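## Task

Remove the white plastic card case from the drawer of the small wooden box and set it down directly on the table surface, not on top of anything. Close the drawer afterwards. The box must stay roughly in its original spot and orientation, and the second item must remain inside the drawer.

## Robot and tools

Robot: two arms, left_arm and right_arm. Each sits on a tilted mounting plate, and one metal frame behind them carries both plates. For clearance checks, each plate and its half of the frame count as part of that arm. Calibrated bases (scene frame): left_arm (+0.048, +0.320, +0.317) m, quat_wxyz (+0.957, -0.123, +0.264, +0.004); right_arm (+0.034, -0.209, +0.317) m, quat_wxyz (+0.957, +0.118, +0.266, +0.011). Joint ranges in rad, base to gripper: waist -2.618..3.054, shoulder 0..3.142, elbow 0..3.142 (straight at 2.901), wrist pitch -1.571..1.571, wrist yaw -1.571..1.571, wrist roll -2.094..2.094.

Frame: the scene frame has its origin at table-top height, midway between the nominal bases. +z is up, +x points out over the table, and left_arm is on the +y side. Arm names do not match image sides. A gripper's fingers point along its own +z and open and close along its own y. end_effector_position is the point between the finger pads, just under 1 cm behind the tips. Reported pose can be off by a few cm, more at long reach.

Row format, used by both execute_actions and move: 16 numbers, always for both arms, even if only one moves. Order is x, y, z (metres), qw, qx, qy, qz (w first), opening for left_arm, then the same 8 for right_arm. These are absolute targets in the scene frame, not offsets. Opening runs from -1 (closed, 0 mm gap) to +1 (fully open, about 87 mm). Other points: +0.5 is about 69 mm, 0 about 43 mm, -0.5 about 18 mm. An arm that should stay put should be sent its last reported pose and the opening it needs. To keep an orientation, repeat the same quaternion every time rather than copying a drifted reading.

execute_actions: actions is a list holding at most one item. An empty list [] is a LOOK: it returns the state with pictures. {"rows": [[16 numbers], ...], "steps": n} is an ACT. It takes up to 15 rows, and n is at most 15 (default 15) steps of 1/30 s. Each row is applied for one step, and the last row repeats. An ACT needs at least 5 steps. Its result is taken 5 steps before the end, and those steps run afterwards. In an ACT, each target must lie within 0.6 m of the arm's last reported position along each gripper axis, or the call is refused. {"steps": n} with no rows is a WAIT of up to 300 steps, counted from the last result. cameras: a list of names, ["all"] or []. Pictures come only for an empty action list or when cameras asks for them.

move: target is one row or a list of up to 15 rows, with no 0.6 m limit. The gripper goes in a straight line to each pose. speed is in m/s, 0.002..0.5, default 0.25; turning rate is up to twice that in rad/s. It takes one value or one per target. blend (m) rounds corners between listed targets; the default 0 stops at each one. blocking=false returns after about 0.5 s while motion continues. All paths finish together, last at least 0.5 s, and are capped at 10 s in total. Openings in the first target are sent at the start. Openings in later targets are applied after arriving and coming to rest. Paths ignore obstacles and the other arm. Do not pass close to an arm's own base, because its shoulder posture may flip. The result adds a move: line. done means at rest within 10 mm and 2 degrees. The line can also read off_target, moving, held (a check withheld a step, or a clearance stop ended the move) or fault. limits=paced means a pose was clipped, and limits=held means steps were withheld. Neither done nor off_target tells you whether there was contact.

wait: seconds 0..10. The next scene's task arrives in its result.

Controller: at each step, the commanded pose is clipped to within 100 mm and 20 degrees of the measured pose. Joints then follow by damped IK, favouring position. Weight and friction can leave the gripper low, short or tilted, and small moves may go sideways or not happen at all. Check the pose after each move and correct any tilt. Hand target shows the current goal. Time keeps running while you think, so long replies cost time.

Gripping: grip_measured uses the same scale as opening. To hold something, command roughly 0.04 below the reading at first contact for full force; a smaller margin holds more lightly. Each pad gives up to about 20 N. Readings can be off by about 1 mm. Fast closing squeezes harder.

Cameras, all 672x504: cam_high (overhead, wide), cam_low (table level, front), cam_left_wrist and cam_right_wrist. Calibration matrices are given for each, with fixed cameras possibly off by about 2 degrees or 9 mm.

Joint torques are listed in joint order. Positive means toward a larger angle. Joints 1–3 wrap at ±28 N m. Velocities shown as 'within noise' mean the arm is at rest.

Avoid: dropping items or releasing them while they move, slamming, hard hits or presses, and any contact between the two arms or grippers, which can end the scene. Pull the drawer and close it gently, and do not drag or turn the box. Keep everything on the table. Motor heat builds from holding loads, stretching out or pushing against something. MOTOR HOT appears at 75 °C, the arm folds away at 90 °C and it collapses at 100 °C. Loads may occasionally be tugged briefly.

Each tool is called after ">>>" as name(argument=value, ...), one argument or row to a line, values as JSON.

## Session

>>> execute_actions(
  actions=[],
)

>>> zoom_image(
  camera="cam_high",
  region=[260, 250, 420, 370],
)

>>> zoom_image(
  camera="cam_low",
  region=[200, 180, 520, 400],
)

Scene clock: 0.00 s of 6000.00 s.
left_arm: end_effector_position=(+0.3330, +0.1521, +0.2144) grip_measured=+1.000 end_effector_quat_wxyz=(+0.166, +0.205, +0.963, +0.049) | right_arm: end_effector_position=(+0.4711, -0.3406, +0.1768) grip_measured=+1.000 end_effector_quat_wxyz=(+0.220, -0.321, +0.921, -0.013)
Joint positions: left_arm=[-0.84 1.741 0.813 -0.119 -0.801 -0.148 1] | right_arm=[-0.308 1.585 1.037 -0.062 -0.175 -0.956 1]
Joint velocities: within noise
Joint torques (N m): no reading
Motor temperatures (°C): left_arm=[25 31 30 26 24 26 23] | right_arm=[25 28 26 27 27 28 27]
Heat: left arm: 31 °C; right arm: 28 °C.
Hand target: left_arm +0.3349, +0.1523, +0.2153; +0.167, +0.202, +0.964, +0.049 | right_arm +0.4784, -0.3429, +0.1841; +0.231, -0.321, +0.918, -0.020
camera_calibration:
cam_left_wrist: T_world_to_cam=[[-0.375787, -0.909914, -0.175615, 0.299192], [-0.827287, 0.243999, 0.506025, 0.154576], [-0.417589, 0.335441, -0.844451, 0.410032], [0, 0, 0, 1]] pos_world=[0.411537, 0.096981, 0.320575]
cam_right_wrist: T_world_to_cam=[[0.600298, -0.780976, 0.172392, -0.581058], [-0.754955, -0.48219, 0.44445, 0.132574], [-0.263979, -0.39695, -0.87906, 0.281013], [0, 0, 0, 1]] pos_world=[0.523077, -0.278318, 0.288274]

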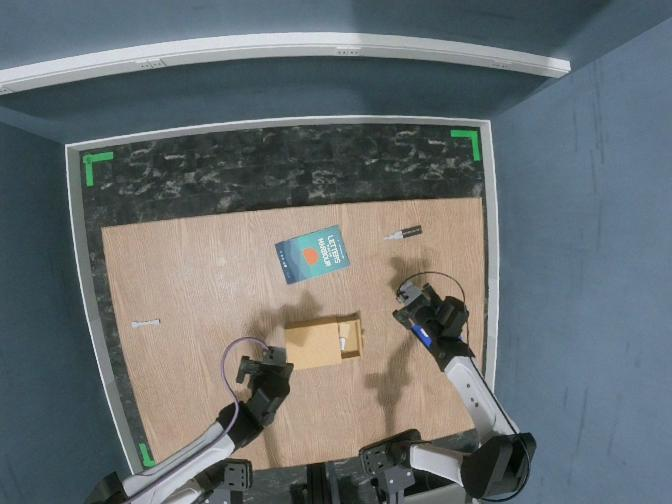

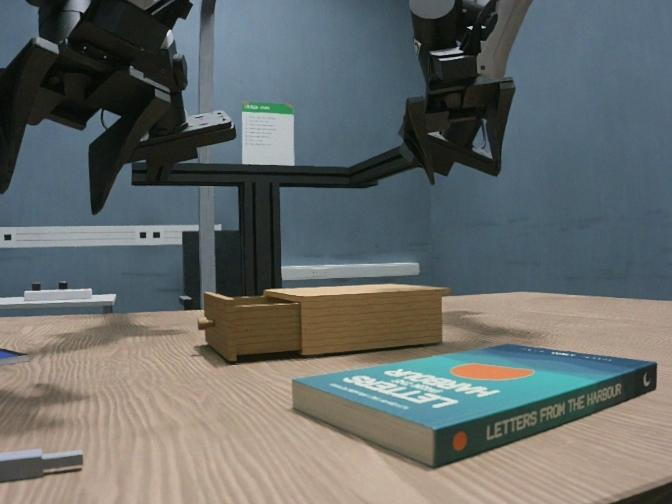

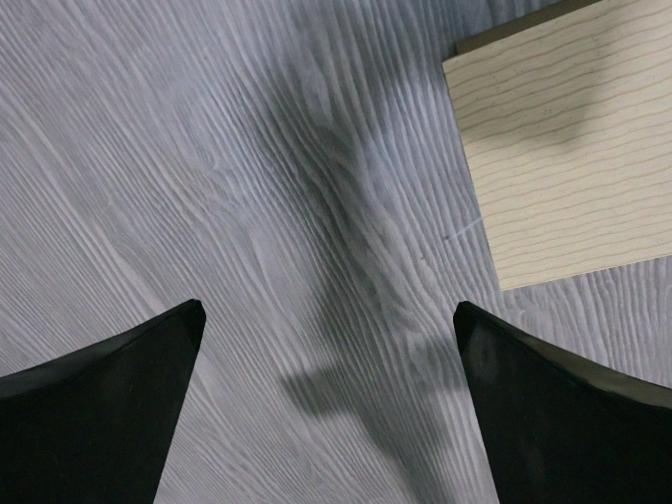

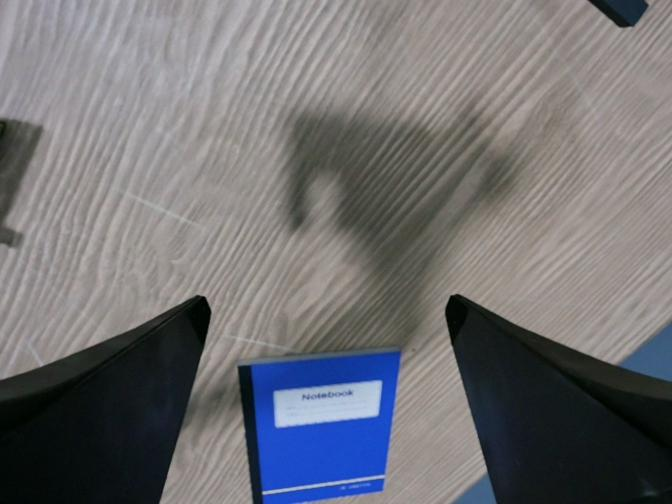

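Scaled by 3.150 from the camera's 672x504 image, which has a finer 960x720 frame.

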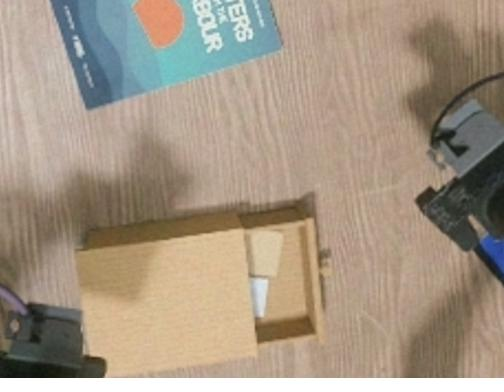

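Scaled by 1.575 from the camera's 672x504 image, which has a finer 960x720 frame.

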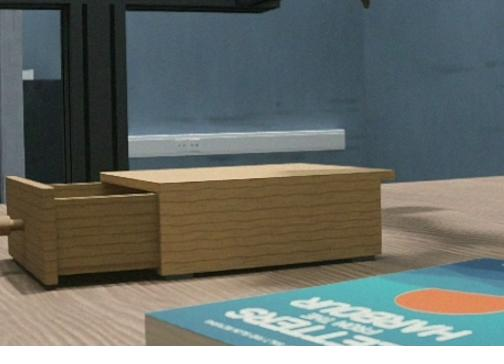

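>>> move(
  target=[0.3330,0.1521,0.2144,0.166,0.205,0.963,0.049,1,0.37,-0.15,0.19,0.1734,0.0515,0.9835,-0.0091,0.6],
  speed=0.15,
)

>>> zoom_image(
  camera="cam_high",
  region=[260, 270, 420, 390],
)

Scene clock: 3.57 s of 6000.00 s.
left_arm: end_effector_position=(+0.3330, +0.1521, +0.2144) grip_measured=+1.000 end_effector_quat_wxyz=(+0.166, +0.205, +0.963, +0.049) | right_arm: end_effector_position=(+0.3722, -0.1511, +0.1888) grip_measured=+0.600 end_effector_quat_wxyz=(+0.174, +0.050, +0.983, -0.006)
Joint positions: left_arm=[-0.84 1.741 0.813 -0.119 -0.801 -0.148 1] | right_arm=[0.319 1.483 0.679 0.063 0.479 0.192 0.8]
Joint velocities: within noise
Joint torques (N m): left_arm=[-4.38 -6.41 4.03 1.06 -0.11 0.14] | right_arm=[3.89 -6.16 4.25 0.73 0.13 0]
Motor temperatures (°C): left_arm=[26 32 30 26 24 26 23] | right_arm=[25 28 26 27 27 28 27]
Heat: left arm: 32 °C; right arm: 28 °C.
Hand target: left_arm +0.3329, +0.1522, +0.2143; +0.166, +0.205, +0.963, +0.049 | right_arm +0.3701, -0.1500, +0.1900; +0.174, +0.052, +0.983, -0.009
Off the commanded pose: left_arm 0.000 m, 0 deg | right_arm 0.003 m, 0 deg.
Kept back: nothing.
move: done
camera_calibration:
cam_left_wrist: T_world_to_cam=[[-0.375787, -0.909914, -0.175615, 0.299192], [-0.827287, 0.243999, 0.506025, 0.154576], [-0.417589, 0.335441, -0.844451, 0.410032], [0, 0, 0, 1]] pos_world=[0.411537, 0.096981, 0.320575]
cam_right_wrist: T_world_to_cam=[[-0.079627, -0.996825, 0.00047045, -0.122869], [-0.86091, 0.0690079, 0.504056, 0.255383], [-0.502488, 0.0397314, -0.863671, 0.492547], [0, 0, 0, 1]] pos_world=[0.457577, -0.159672, 0.296729]

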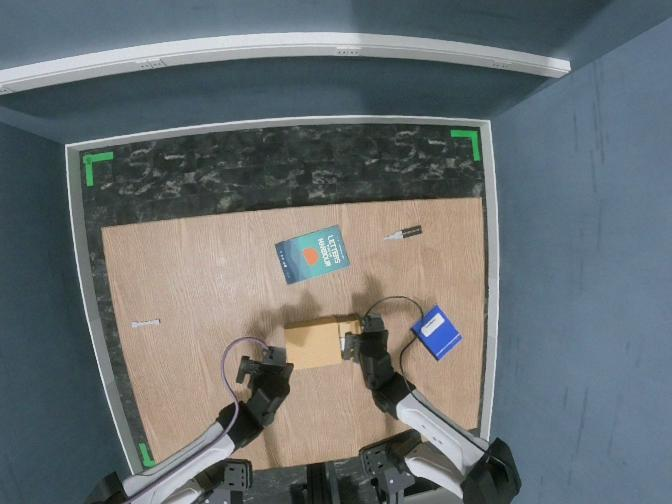

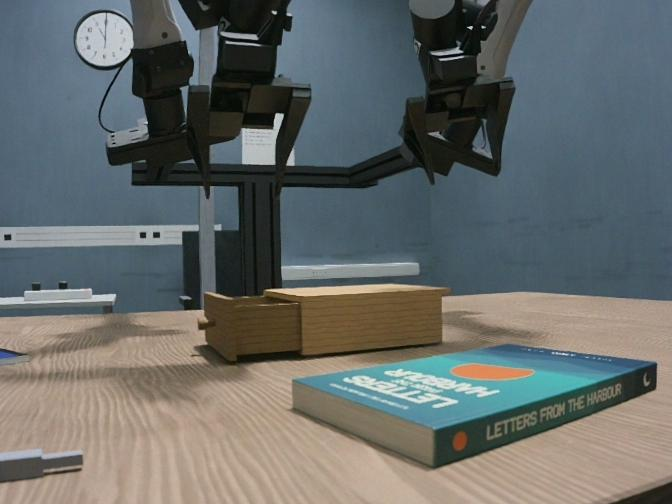

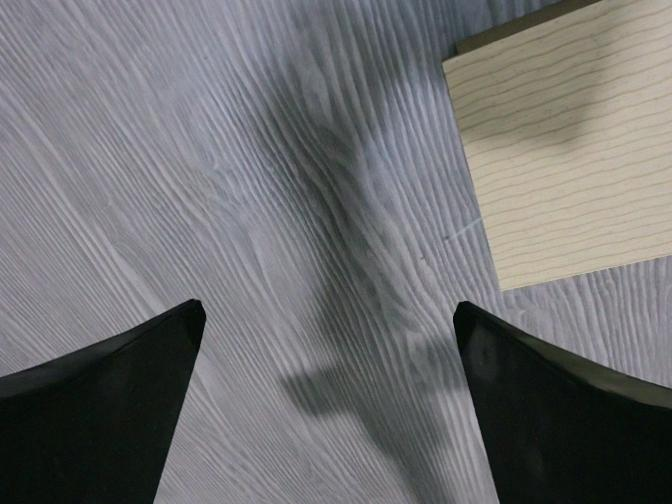

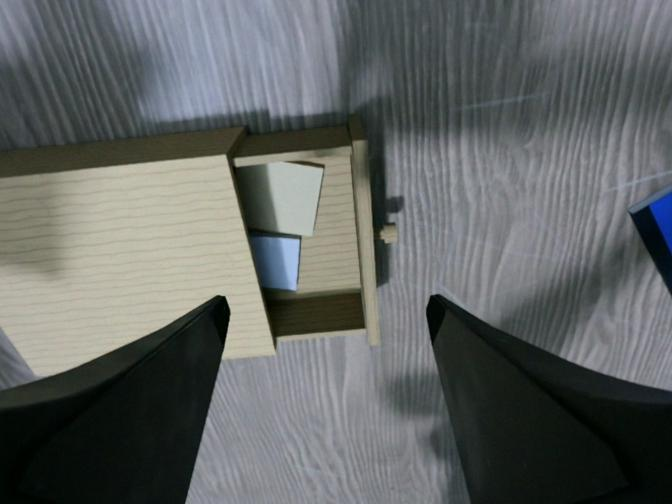

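Scaled by 3.150 from the camera's 672x504 image, which has a finer 960x720 frame.

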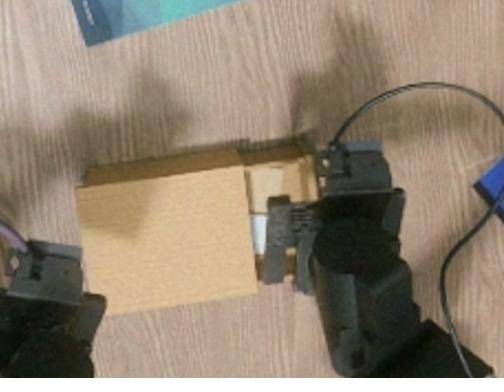

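>>> zoom_image(
  camera="cam_right_wrist",
  region=[200, 100, 440, 380],
)

Scaled by 1.800 from the camera's 672x504 image, which has a finer 960x720 frame.

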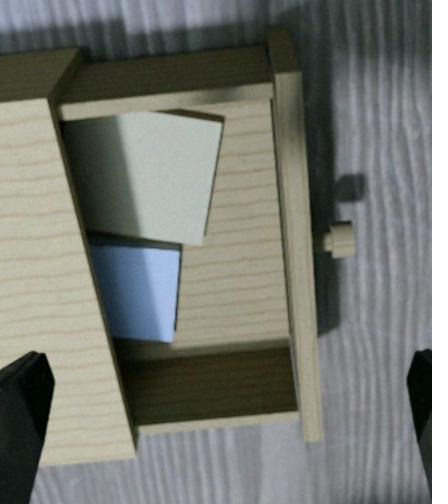

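>>> move(
  target=[
    [0.3330,0.1521,0.2144,0.166,0.205,0.963,0.049,1,0.33,-0.129,0.14,0.1734,0.0515,0.9835,-0.0091,-0.1],
    [0.3330,0.1521,0.2144,0.166,0.205,0.963,0.049,1,0.33,-0.129,0.085,0.1734,0.0515,0.9835,-0.0091,-0.1],
  ],
  speed=0.12,
)

Scene clock: 7.23 s of 6000.00 s.
left_arm: end_effector_position=(+0.3330, +0.1521, +0.2144) grip_measured=+1.000 end_effector_quat_wxyz=(+0.166, +0.205, +0.963, +0.049) | right_arm: end_effector_position=(+0.3274, -0.1287, +0.0889) grip_measured=-0.100 end_effector_quat_wxyz=(+0.170, +0.052, +0.984, -0.012)
Joint positions: left_arm=[-0.84 1.741 0.813 -0.119 -0.801 -0.148 1] | right_arm=[0.297 1.944 0.576 0.625 0.473 0.182 0.45]
Joint velocities: within noise
Joint torques (N m): left_arm=[-4.38 -6.42 4.03 1.07 -0.11 0.13] | right_arm=[2.59 -4.67 1.83 0.93 -0.03 -0.24]
Motor temperatures (°C): left_arm=[26 32 31 26 24 26 23] | right_arm=[25 29 26 27 27 28 27]
Heat: left arm: 32 °C; right arm: 29 °C.
Hand target: left_arm +0.3329, +0.1522, +0.2143; +0.166, +0.205, +0.963, +0.049 | right_arm +0.3301, -0.1291, +0.0852; +0.173, +0.052, +0.983, -0.009
Off the commanded pose: left_arm 0.000 m, 0 deg | right_arm 0.005 m, 0 deg.
Kept back: nothing.
move: done
camera_calibration:
cam_left_wrist: T_world_to_cam=[[-0.375787, -0.909914, -0.175615, 0.299192], [-0.827287, 0.243999, 0.506025, 0.154576], [-0.417589, 0.335441, -0.844451, 0.410032], [0, 0, 0, 1]] pos_world=[0.411537, 0.096981, 0.320575]
cam_right_wrist: T_world_to_cam=[[-0.0857184, -0.996264, 0.0105267, -0.102864], [-0.856477, 0.0790809, 0.510091, 0.264954], [-0.509018, 0.0347083, -0.860056, 0.383999], [0, 0, 0, 1]] pos_world=[0.413572, -0.13676, 0.196193]

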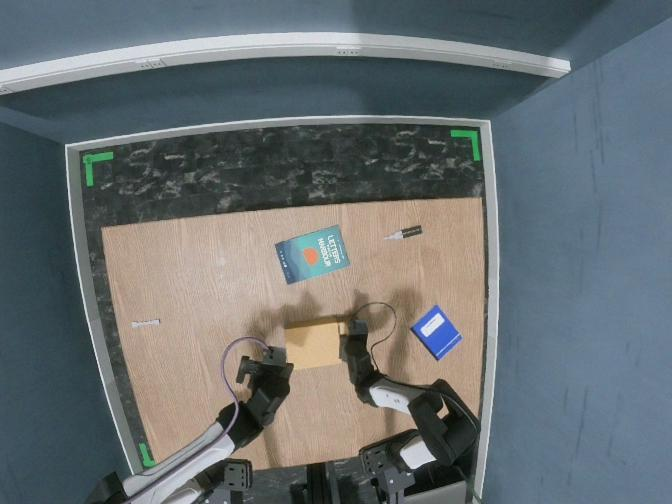

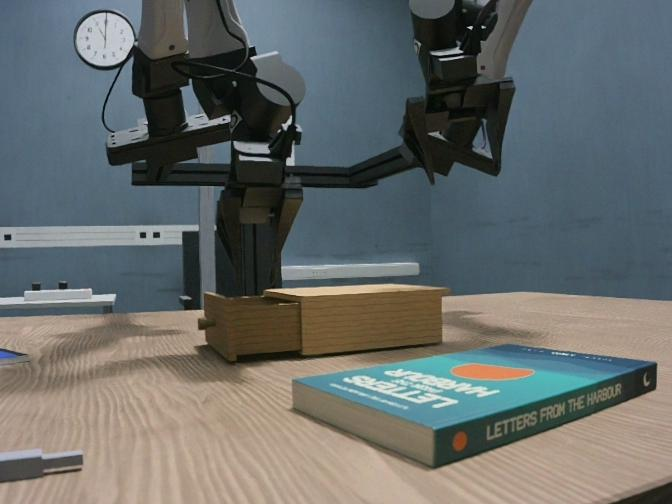

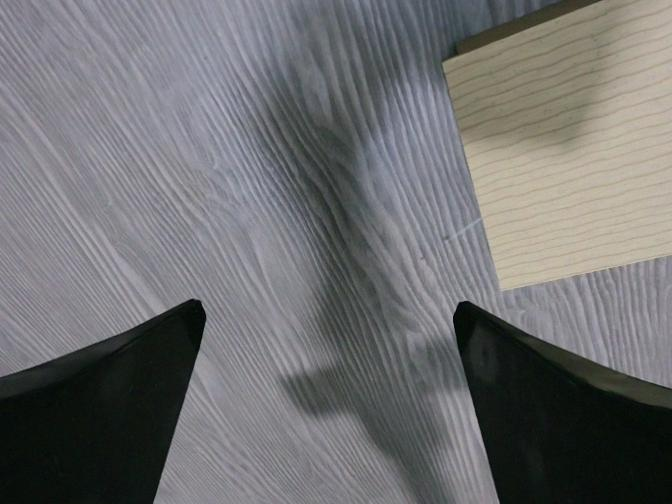

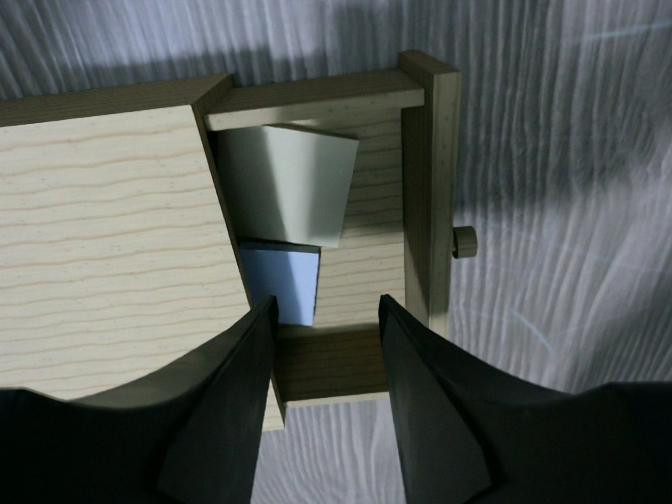

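>>> move(
  target=[0.3330,0.1521,0.2144,0.166,0.205,0.963,0.049,1,0.33,-0.129,0.032,0.1734,0.0515,0.9835,-0.0091,-0.1],
  speed=0.06,
  cameras=["cam_low","cam_right_wrist"],
)

>>> zoom_image(
  camera="cam_low",
  region=[190, 200, 460, 370],
)

Scene clock: 8.73 s of 6000.00 s.
left_arm: end_effector_position=(+0.3330, +0.1521, +0.2144) grip_measured=+1.000 end_effector_quat_wxyz=(+0.166, +0.205, +0.963, +0.049) | right_arm: end_effector_position=(+0.3263, -0.1338, +0.0358) grip_measured=-0.100 end_effector_quat_wxyz=(+0.166, +0.050, +0.985, -0.021)
Joint positions: left_arm=[-0.84 1.741 0.813 -0.119 -0.801 -0.148 1] | right_arm=[0.226 2.188 0.673 0.783 0.438 0.128 0.45]
Joint velocities: within noise
Joint torques (N m): left_arm=[-4.4 -6.45 4 1.06 -0.11 0.15] | right_arm=[3.45 -4.78 0.92 1.02 -0.18 -0.17]
Motor temperatures (°C): left_arm=[26 33 31 27 24 26 23] | right_arm=[25 29 26 28 27 28 27]
Heat: left arm: 33 °C; right arm: 29 °C.
Hand target: left_arm +0.3329, +0.1522, +0.2143; +0.166, +0.205, +0.963, +0.049 | right_arm +0.3298, -0.1292, +0.0323; +0.173, +0.051, +0.984, -0.009
Off the commanded pose: left_arm 0.000 m, 0 deg | right_arm 0.007 m, 2 deg.
Kept back: nothing.
move: done
camera_calibration:
cam_right_wrist: T_world_to_cam=[[-0.0860036, -0.995849, 0.029802, -0.108064], [-0.851503, 0.0890017, 0.516741, 0.290945], [-0.517249, 0.0190651, -0.855623, 0.338413], [0, 0, 0, 1]] pos_world=[0.413491, -0.139962, 0.142431]
Images, in order (width x height): cam_low 672x504, cam_right_wrist 672x504.

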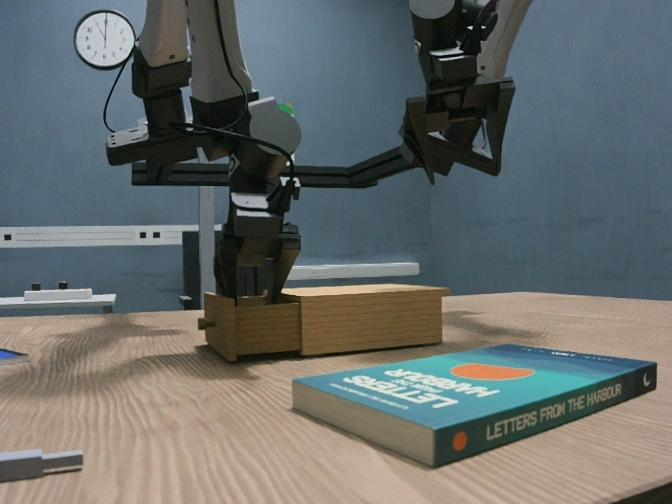

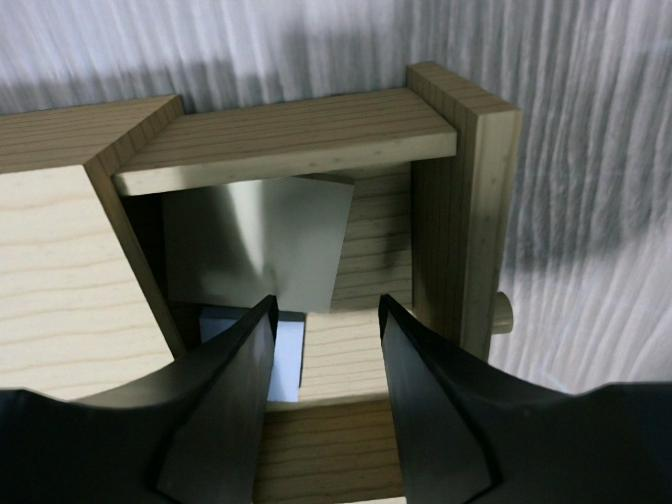

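Scaled by 1.867 from the camera's 672x504 image, which has a finer 960x720 frame.

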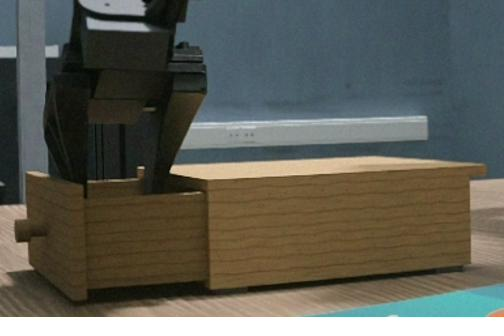

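>>> zoom_image(
  camera="cam_right_wrist",
  region=[150, 160, 420, 420],
)

>>> zoom_image(
  camera="cam_right_wrist",
  region=[150, 170, 290, 320],
)

Scaled by 1.867 from the camera's 672x504 image, which has a finer 960x720 frame.

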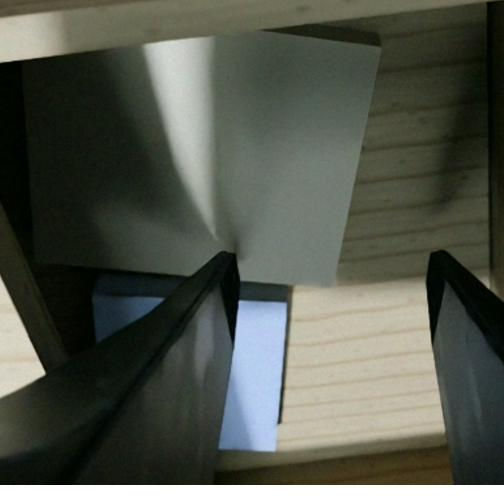

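Scaled by 3.360 from the camera's 672x504 image, which has a finer 960x720 frame.

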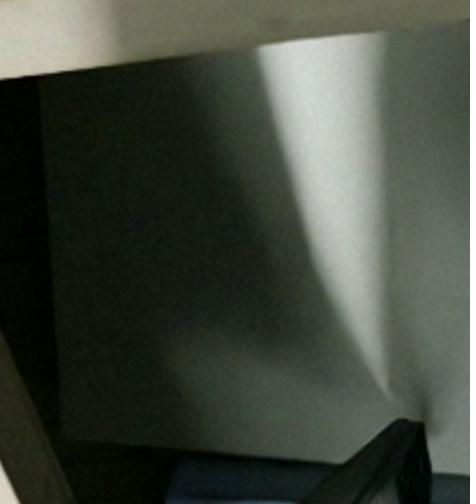

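>>> move(
  target=[
    [0.3330,0.1521,0.2144,0.166,0.205,0.963,0.049,1,0.33,-0.127,0.028,0.1737,-0.0086,0.9848,0.0015,-0.1],
    [0.3330,0.1521,0.2144,0.166,0.205,0.963,0.049,1,0.33,-0.127,0.028,0.1737,-0.0086,0.9848,0.0015,0.2],
  ],
  speed=0.06,
  cameras=["cam_low","cam_right_wrist"],
)

>>> zoom_image(
  camera="cam_low",
  region=[190, 200, 460, 370],
)

Scene clock: 12.43 s of 6000.00 s.
left_arm: end_effector_position=(+0.3330, +0.1521, +0.2144) grip_measured=+1.000 end_effector_quat_wxyz=(+0.166, +0.205, +0.963, +0.049) | right_arm: end_effector_position=(+0.3310, -0.1341, +0.0330) grip_measured=+0.198 end_effector_quat_wxyz=(+0.174, -0.008, +0.985, -0.017)
Joint positions: left_arm=[-0.84 1.741 0.813 -0.119 -0.801 -0.148 1] | right_arm=[0.221 2.203 0.682 0.812 0.408 0.003 0.599]
Joint velocities: within noise
Joint torques (N m): left_arm=[-4.42 -6.41 4.04 1.06 -0.11 0.16] | right_arm=[3.4 -4.78 0.65 0.97 -0.37 -0.11]
Motor temperatures (°C): left_arm=[26 34 31 27 24 26 23] | right_arm=[25 29 26 28 27 28 27]
Heat: left arm: 34 °C; right arm: 29 °C.
Hand target: left_arm +0.3329, +0.1522, +0.2143; +0.166, +0.205, +0.963, +0.049 | right_arm +0.3298, -0.1271, +0.0284; +0.173, -0.009, +0.985, +0.001
Off the commanded pose: left_arm 0.000 m, 0 deg | right_arm 0.009 m, 2 deg.
Kept back: nothing.
move: done
camera_calibration:
cam_right_wrist: T_world_to_cam=[[0.0297108, -0.998672, 0.0420997, -0.146889], [-0.862877, -0.00436552, 0.505395, 0.28804], [-0.50454, -0.0513426, -0.86186, 0.325074], [0, 0, 0, 1]] pos_world=[0.41692, -0.128746, 0.140778]
Images, in order (width x height): cam_low 672x504, cam_right_wrist 672x504.

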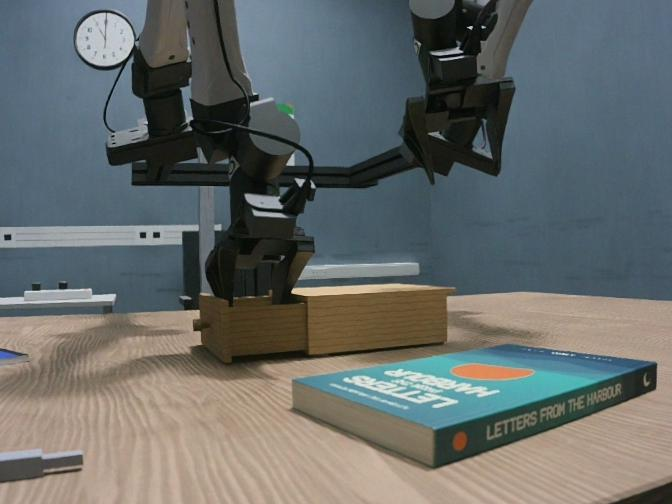

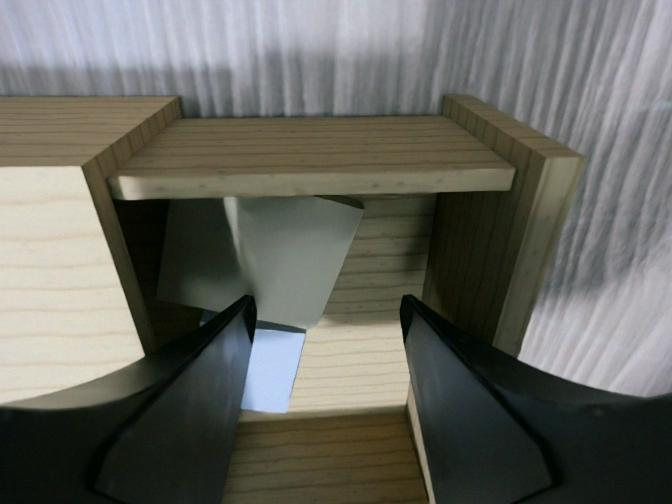

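Scaled by 1.867 from the camera's 672x504 image, which has a finer 960x720 frame.

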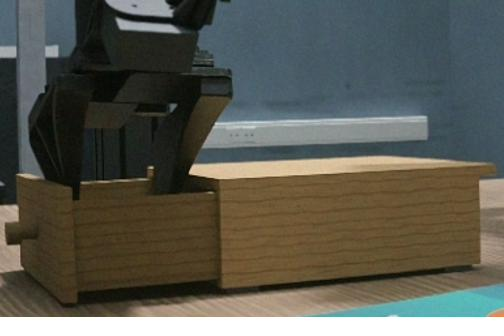

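>>> move(
  target=[
    [0.3330,0.1521,0.2144,0.166,0.205,0.963,0.049,1,0.33,-0.134,0.028,0.1737,-0.0086,0.9848,0.0015,0.35],
    [0.3330,0.1521,0.2144,0.166,0.205,0.963,0.049,1,0.33,-0.139,0.028,0.1737,-0.0086,0.9848,0.0015,0.5],
  ],
  speed=0.05,
  cameras=["cam_low","cam_right_wrist"],
)

>>> zoom_image(
  camera="cam_low",
  region=[190, 200, 460, 370],
)

Scene clock: 14.90 s of 6000.00 s.
left_arm: end_effector_position=(+0.3330, +0.1521, +0.2144) grip_measured=+1.000 end_effector_quat_wxyz=(+0.166, +0.205, +0.963, +0.049) | right_arm: end_effector_position=(+0.3315, -0.1382, +0.0317) grip_measured=+0.496 end_effector_quat_wxyz=(+0.178, -0.008, +0.984, -0.006)
Joint positions: left_arm=[-0.84 1.741 0.813 -0.119 -0.801 -0.148 1] | right_arm=[0.195 2.203 0.668 0.843 0.366 -0.014 0.748]
Joint velocities: within noise
Joint torques (N m): left_arm=[-4.41 -6.41 4.04 1.06 -0.11 0.15] | right_arm=[2.24 -5.78 0.39 0.81 -0.28 -0.21]
Motor temperatures (°C): left_arm=[26 34 31 27 24 26 23] | right_arm=[25 29 26 28 27 28 27]
Heat: left arm: 34 °C; right arm: 29 °C.
Hand target: left_arm +0.3329, +0.1522, +0.2143; +0.166, +0.205, +0.963, +0.049 | right_arm +0.3298, -0.1389, +0.0281; +0.174, -0.009, +0.985, +0.001
Off the commanded pose: left_arm 0.000 m, 0 deg | right_arm 0.004 m, 1 deg.
Kept back: nothing.
move: done
camera_calibration:
cam_right_wrist: T_world_to_cam=[[0.033028, -0.999238, 0.0208079, -0.151465], [-0.867355, -0.0183121, 0.497354, 0.288921], [-0.496594, -0.0344745, -0.867298, 0.323779], [0, 0, 0, 1]] pos_world=[0.416386, -0.134896, 0.140269]
Images, in order (width x height): cam_low 672x504, cam_right_wrist 672x504.

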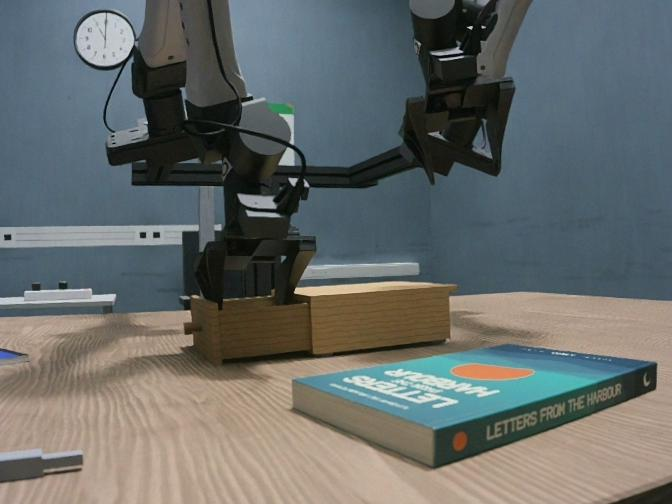

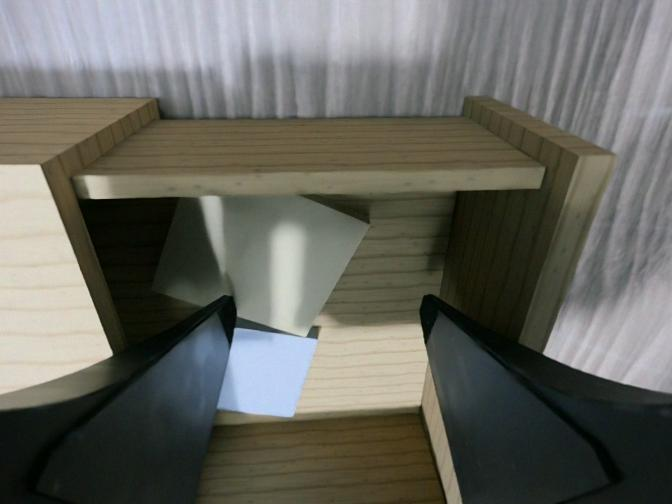

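Scaled by 1.867 from the camera's 672x504 image, which has a finer 960x720 frame.

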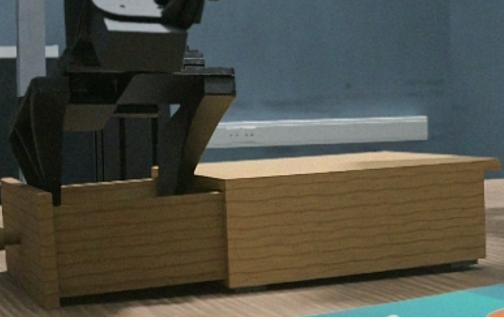

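>>> move(
  target=[
    [0.3330,0.1521,0.2144,0.166,0.205,0.963,0.049,1,0.33,-0.144,0.048,0.1737,-0.0086,0.9848,0.0015,0.5],
    [0.3330,0.1521,0.2144,0.166,0.205,0.963,0.049,1,0.33,-0.152,0.042,0.1737,-0.0086,0.9848,0.0015,0.75],
    [0.3330,0.1521,0.2144,0.166,0.205,0.963,0.049,1,0.33,-0.158,0.036,0.1737,-0.0086,0.9848,0.0015,1],
  ],
  speed=0.05,
  cameras=["cam_low","cam_right_wrist"],
)

>>> zoom_image(
  camera="cam_low",
  region=[170, 200, 460, 370],
)

Scene clock: 18.40 s of 6000.00 s.
left_arm: end_effector_position=(+0.3330, +0.1521, +0.2144) grip_measured=+1.000 end_effector_quat_wxyz=(+0.166, +0.205, +0.963, +0.049) | right_arm: end_effector_position=(+0.3259, -0.1477, +0.0374) grip_measured=+1.000 end_effector_quat_wxyz=(+0.170, -0.011, +0.985, +0.014)
Joint positions: left_arm=[-0.84 1.741 0.813 -0.119 -0.801 -0.148 1] | right_arm=[0.149 2.155 0.627 0.826 0.291 -0.038 1]
Joint velocities: within noise
Joint torques (N m): left_arm=[-4.42 -6.43 4.03 1.07 -0.11 0.14] | right_arm=[1.28 -6.52 0.27 0.86 0.07 -0.33]
Motor temperatures (°C): left_arm=[26 35 31 27 24 26 23] | right_arm=[25 29 26 28 27 28 27]
Heat: left arm: 35 °C; right arm: 29 °C.
Hand target: left_arm +0.3329, +0.1522, +0.2143; +0.166, +0.205, +0.963, +0.049 | right_arm +0.3299, -0.1580, +0.0361; +0.174, -0.009, +0.985, +0.001
Off the commanded pose: left_arm 0.000 m, 0 deg | right_arm 0.011 m, 2 deg.
Kept back: nothing.
move: off_target (right_arm); target 2's new opening was sent with right_arm's hand 0.012 m and 1 deg from that target; target 3's new opening was sent with right_arm's hand 0.015 m and 2 deg from that target
camera_calibration:
cam_right_wrist: T_world_to_cam=[[0.0457489, -0.998783, -0.0184031, -0.163559], [-0.858328, -0.0487268, 0.510783, 0.273075], [-0.511059, -0.00757186, -0.859513, 0.334036], [0, 0, 0, 1]] pos_world=[0.412582, -0.147525, 0.144616]
Images, in order (width x height): cam_low 672x504, cam_right_wrist 672x504.

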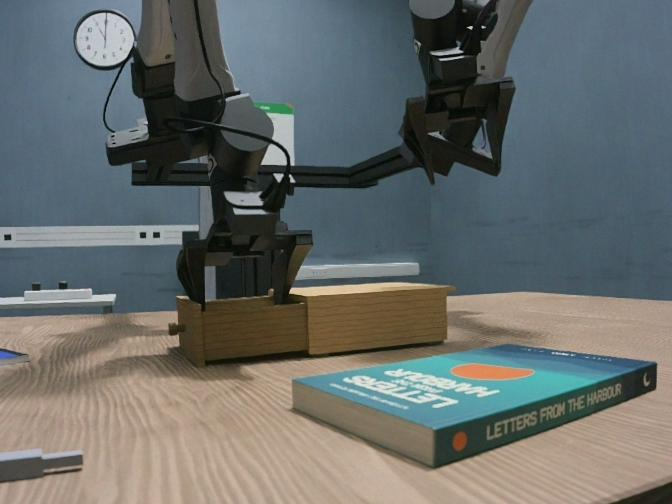

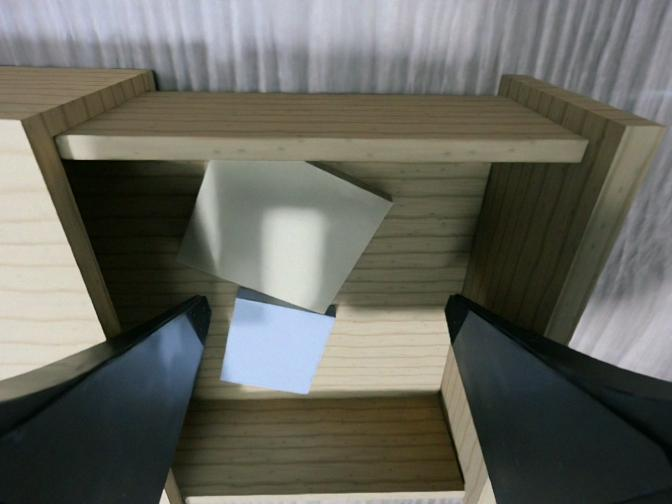

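Scaled by 1.738 from the camera's 672x504 image, which has a finer 960x720 frame.

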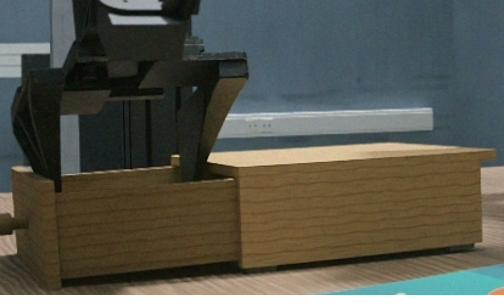

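>>> execute_actions(
  actions=[],
  cameras=["cam_right_wrist","cam_high"],
)

Scene clock: 19.43 s of 6000.00 s.
left_arm: end_effector_position=(+0.3330, +0.1521, +0.2144) grip_measured=+1.000 end_effector_quat_wxyz=(+0.166, +0.205, +0.963, +0.049) | right_arm: end_effector_position=(+0.3259, -0.1477, +0.0374) grip_measured=+1.000 end_effector_quat_wxyz=(+0.170, -0.011, +0.985, +0.014)
Joint positions: left_arm=[-0.84 1.741 0.813 -0.119 -0.801 -0.148 1] | right_arm=[0.149 2.155 0.627 0.826 0.291 -0.038 1]
Joint velocities: within noise
Joint torques (N m): left_arm=[-4.38 -6.43 4.04 1.07 -0.11 0.14] | right_arm=[1.22 -6.52 0.25 0.88 0.1 -0.33]
Motor temperatures (°C): left_arm=[26 35 31 27 24 26 23] | right_arm=[25 29 26 28 27 28 27]
Heat: left arm: 35 °C; right arm: 29 °C.
Hand target: left_arm +0.3329, +0.1522, +0.2143; +0.166, +0.205, +0.963, +0.049 | right_arm +0.3299, -0.1580, +0.0361; +0.174, -0.009, +0.985, +0.001
Off the commanded pose: left_arm 0.000 m, 0 deg | right_arm 0.011 m, 2 deg.
Steps of this call (1-31: nothing new was sent). Readings (end_effector_position of left_arm | right_arm):
1: (+0.3330, +0.1521, +0.2144) | (+0.3259, -0.1477, +0.0374)
2: (+0.3330, +0.1521, +0.2144) | (+0.3259, -0.1477, +0.0374)
4: (+0.3330, +0.1521, +0.2144) | (+0.3259, -0.1477, +0.0374)
8: (+0.3330, +0.1521, +0.2144) | (+0.3259, -0.1477, +0.0374)
31: the state above
camera_calibration:
cam_right_wrist: T_world_to_cam=[[0.0457489, -0.998783, -0.0184031, -0.163559], [-0.858328, -0.0487268, 0.510783, 0.273075], [-0.511059, -0.00757186, -0.859513, 0.334036], [0, 0, 0, 1]] pos_world=[0.412582, -0.147525, 0.144616]
Images, in order (width x height): cam_high 672x504, cam_right_wrist 672x504.

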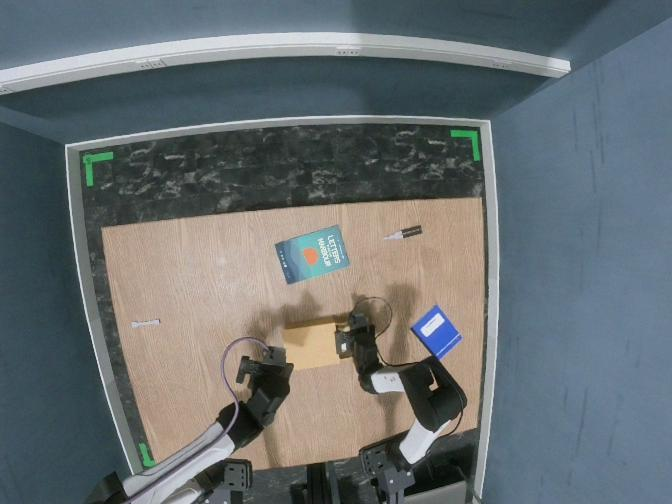

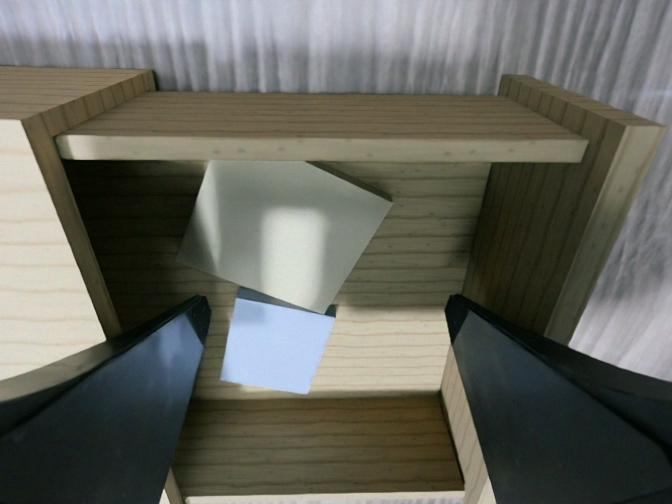

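>>> zoom_image(
  camera="cam_high",
  region=[270, 290, 400, 388],
)

Scaled by 3.877 from the camera's 672x504 image, which has a finer 960x720 frame.

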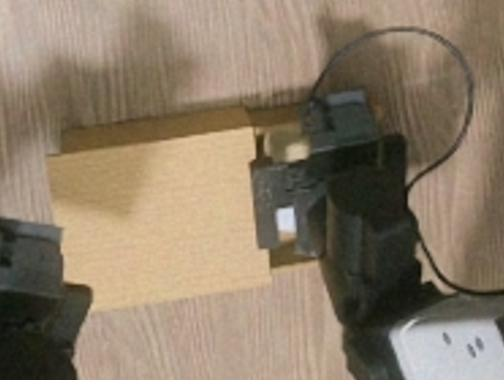

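>>> move(
  target=[
    [0.3330,0.1521,0.2144,0.166,0.205,0.963,0.049,1,0.3259,-0.1477,0.036,0.1737,-0.0086,0.9848,0.0015,0.6],
    [0.3330,0.1521,0.2144,0.166,0.205,0.963,0.049,1,0.3259,-0.1477,0.14,0.1737,-0.0086,0.9848,0.0015,0.6],
  ],
  speed=0.1,
  cameras=["cam_right_wrist","cam_high"],
)

>>> zoom_image(
  camera="cam_high",
  region=[270, 290, 400, 388],
)

Scene clock: 22.23 s of 6000.00 s.
left_arm: end_effector_position=(+0.3330, +0.1521, +0.2144) grip_measured=+1.000 end_effector_quat_wxyz=(+0.166, +0.205, +0.963, +0.049) | right_arm: end_effector_position=(+0.3209, -0.1485, +0.1330) grip_measured=+0.600 end_effector_quat_wxyz=(+0.164, -0.014, +0.986, +0.002)
Joint positions: left_arm=[-0.84 1.741 0.813 -0.119 -0.801 -0.148 1] | right_arm=[0.282 1.672 0.486 0.44 0.413 0.05 0.8]
Joint velocities: within noise
Joint torques (N m): left_arm=[-4.4 -6.46 4.03 1.06 -0.12 0.16] | right_arm=[3.95 -7.71 2.09 0.72 0.11 -0.08]
Motor temperatures (°C): left_arm=[26 35 32 27 24 26 23] | right_arm=[25 30 26 28 27 28 27]
Heat: left arm: 35 °C; right arm: 30 °C.
Hand target: left_arm +0.3329, +0.1522, +0.2143; +0.166, +0.205, +0.963, +0.049 | right_arm +0.3259, -0.1477, +0.1397; +0.174, -0.009, +0.985, +0.002
Off the commanded pose: left_arm 0.000 m, 0 deg | right_arm 0.009 m, 1 deg.
Kept back: nothing.
move: done
camera_calibration:
cam_right_wrist: T_world_to_cam=[[0.0486543, -0.998798, 0.00596283, -0.166468], [-0.852175, -0.0383964, 0.521847, 0.218073], [-0.52099, -0.0304714, -0.853018, 0.41257], [0, 0, 0, 1]] pos_world=[0.408881, -0.145323, 0.239121]
Images, in order (width x height): cam_high 672x504, cam_right_wrist 672x504.

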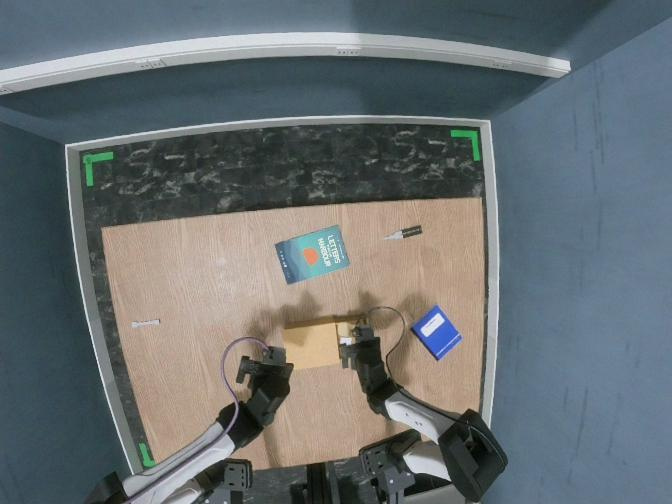

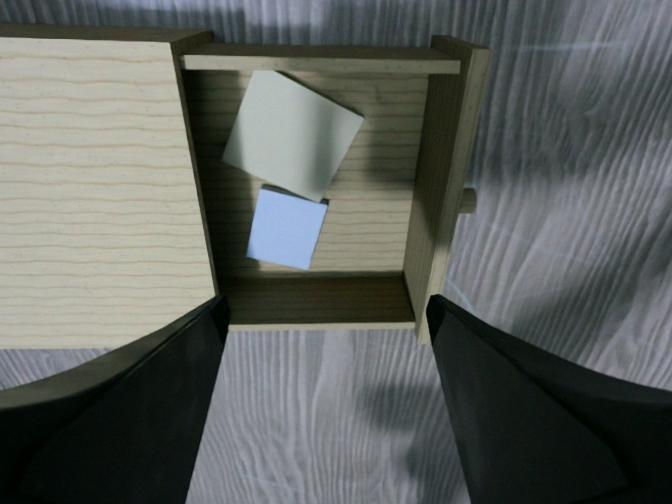

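Scaled by 3.877 from the camera's 672x504 image, which has a finer 960x720 frame.

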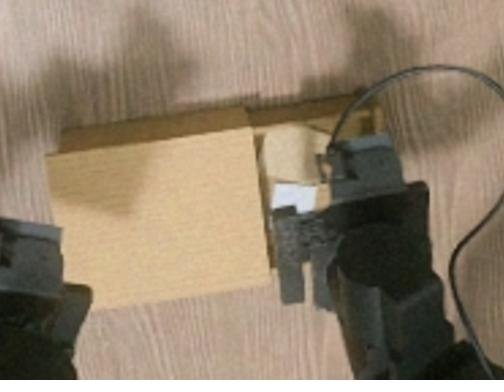

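>>> move(
  target=[
    [0.3330,0.1521,0.2144,0.166,0.205,0.963,0.049,1,0.292,-0.125,0.12,0.1618,0.0808,0.9702,0.1617,-1],
    [0.3330,0.1521,0.2144,0.166,0.205,0.963,0.049,1,0.291,-0.103,0.045,0.1618,0.0808,0.9702,0.1617,-1],
  ],
  speed=[0.2, 0.1],
  cameras=["cam_right_wrist","cam_high"],
)

Scene clock: 26.30 s of 6000.00 s.
left_arm: end_effector_position=(+0.3330, +0.1521, +0.2144) grip_measured=+1.000 end_effector_quat_wxyz=(+0.166, +0.205, +0.963, +0.049) | right_arm: end_effector_position=(+0.2896, -0.1027, +0.0478) grip_measured=-0.973 end_effector_quat_wxyz=(+0.159, +0.073, +0.972, +0.158)
Joint positions: left_arm=[-0.84 1.741 0.813 -0.119 -0.801 -0.148 1] | right_arm=[0.133 2.205 0.499 1.011 0.021 0.167 0.013]
Joint velocities: within noise
Joint torques (N m): left_arm=[-4.36 -6.43 4.03 1.06 -0.11 0.14] | right_arm=[2.07 -4.34 -0.84 0.99 -0.28 -0.06]
Motor temperatures (°C): left_arm=[27 36 32 27 24 26 23] | right_arm=[25 30 26 28 27 28 27]
Heat: left arm: 36 °C; right arm: 30 °C.
Hand target: left_arm +0.3329, +0.1522, +0.2143; +0.166, +0.205, +0.963, +0.049 | right_arm +0.2910, -0.1031, +0.0451; +0.162, +0.081, +0.970, +0.162
Off the commanded pose: left_arm 0.000 m, 0 deg | right_arm 0.003 m, 1 deg.
Kept back: nothing.
move: done
camera_calibration:
cam_right_wrist: T_world_to_cam=[[-0.071947, -0.942636, -0.325976, -0.0621645], [-0.85598, -0.109407, 0.505301, 0.232234], [-0.511979, 0.315384, -0.799006, 0.355335], [0, 0, 0, 1]] pos_world=[0.376239, -0.145257, 0.146302]
Images, in order (width x height): cam_high 672x504, cam_right_wrist 672x504.

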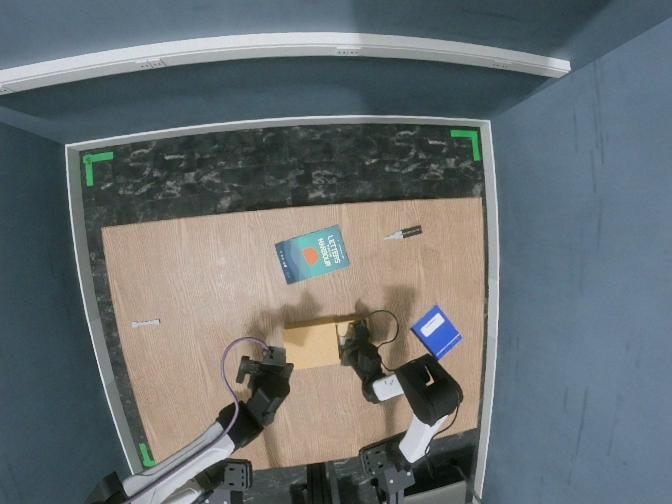

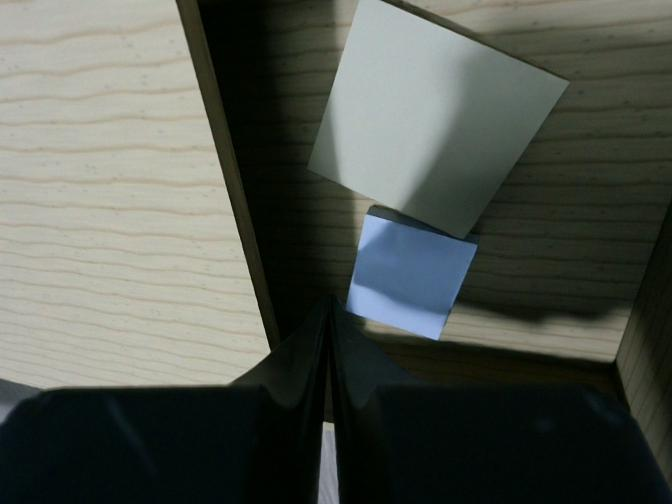

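>>> move(
  target=[
    [0.3330,0.1521,0.2144,0.166,0.205,0.963,0.049,1,0.292,-0.0965,0.045,0.1618,0.0808,0.9702,0.1617,-1],
    [0.3330,0.1521,0.2144,0.166,0.205,0.963,0.049,1,0.292,-0.0965,0.023,0.1618,0.0808,0.9702,0.1617,-1],
  ],
  speed=[0.06, 0.05],
  cameras=["cam_right_wrist"],
)

Scene clock: 27.40 s of 6000.00 s.
left_arm: end_effector_position=(+0.3330, +0.1521, +0.2144) grip_measured=+1.000 end_effector_quat_wxyz=(+0.166, +0.205, +0.963, +0.049) | right_arm: end_effector_position=(+0.2892, -0.0969, +0.0255) grip_measured=-0.973 end_effector_quat_wxyz=(+0.155, +0.079, +0.972, +0.157)
Joint positions: left_arm=[-0.84 1.741 0.813 -0.119 -0.801 -0.148 1] | right_arm=[0.129 2.313 0.569 1.044 0.021 0.176 0.013]
Joint velocities: within noise
Joint torques (N m): left_arm=[-4.41 -6.39 4.03 1.06 -0.12 0.14] | right_arm=[2.66 -4.7 -0.85 1.03 -0.26 -0.19]
Motor temperatures (°C): left_arm=[27 36 32 27 24 26 23] | right_arm=[25 30 26 28 27 28 27]
Heat: left arm: 36 °C; right arm: 30 °C.
Hand target: left_arm +0.3329, +0.1522, +0.2143; +0.166, +0.205, +0.963, +0.049 | right_arm +0.2920, -0.0965, +0.0231; +0.162, +0.081, +0.970, +0.162
Off the commanded pose: left_arm 0.000 m, 0 deg | right_arm 0.004 m, 1 deg.
Kept back: nothing.
move: done
camera_calibration:
cam_right_wrist: T_world_to_cam=[[-0.0840122, -0.94168, -0.325853, -0.0604125], [-0.852287, -0.101523, 0.513128, 0.243271], [-0.516284, 0.320829, -0.794052, 0.337123], [0, 0, 0, 1]] pos_world=[0.376313, -0.140351, 0.123178]
Images, in order (width x height): cam_right_wrist 672x504.

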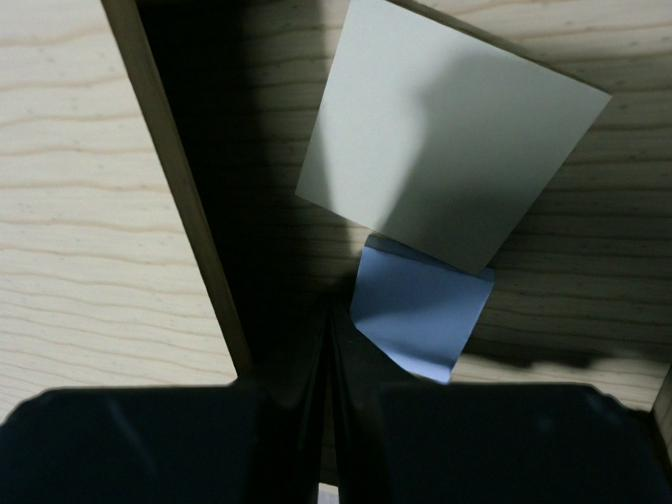

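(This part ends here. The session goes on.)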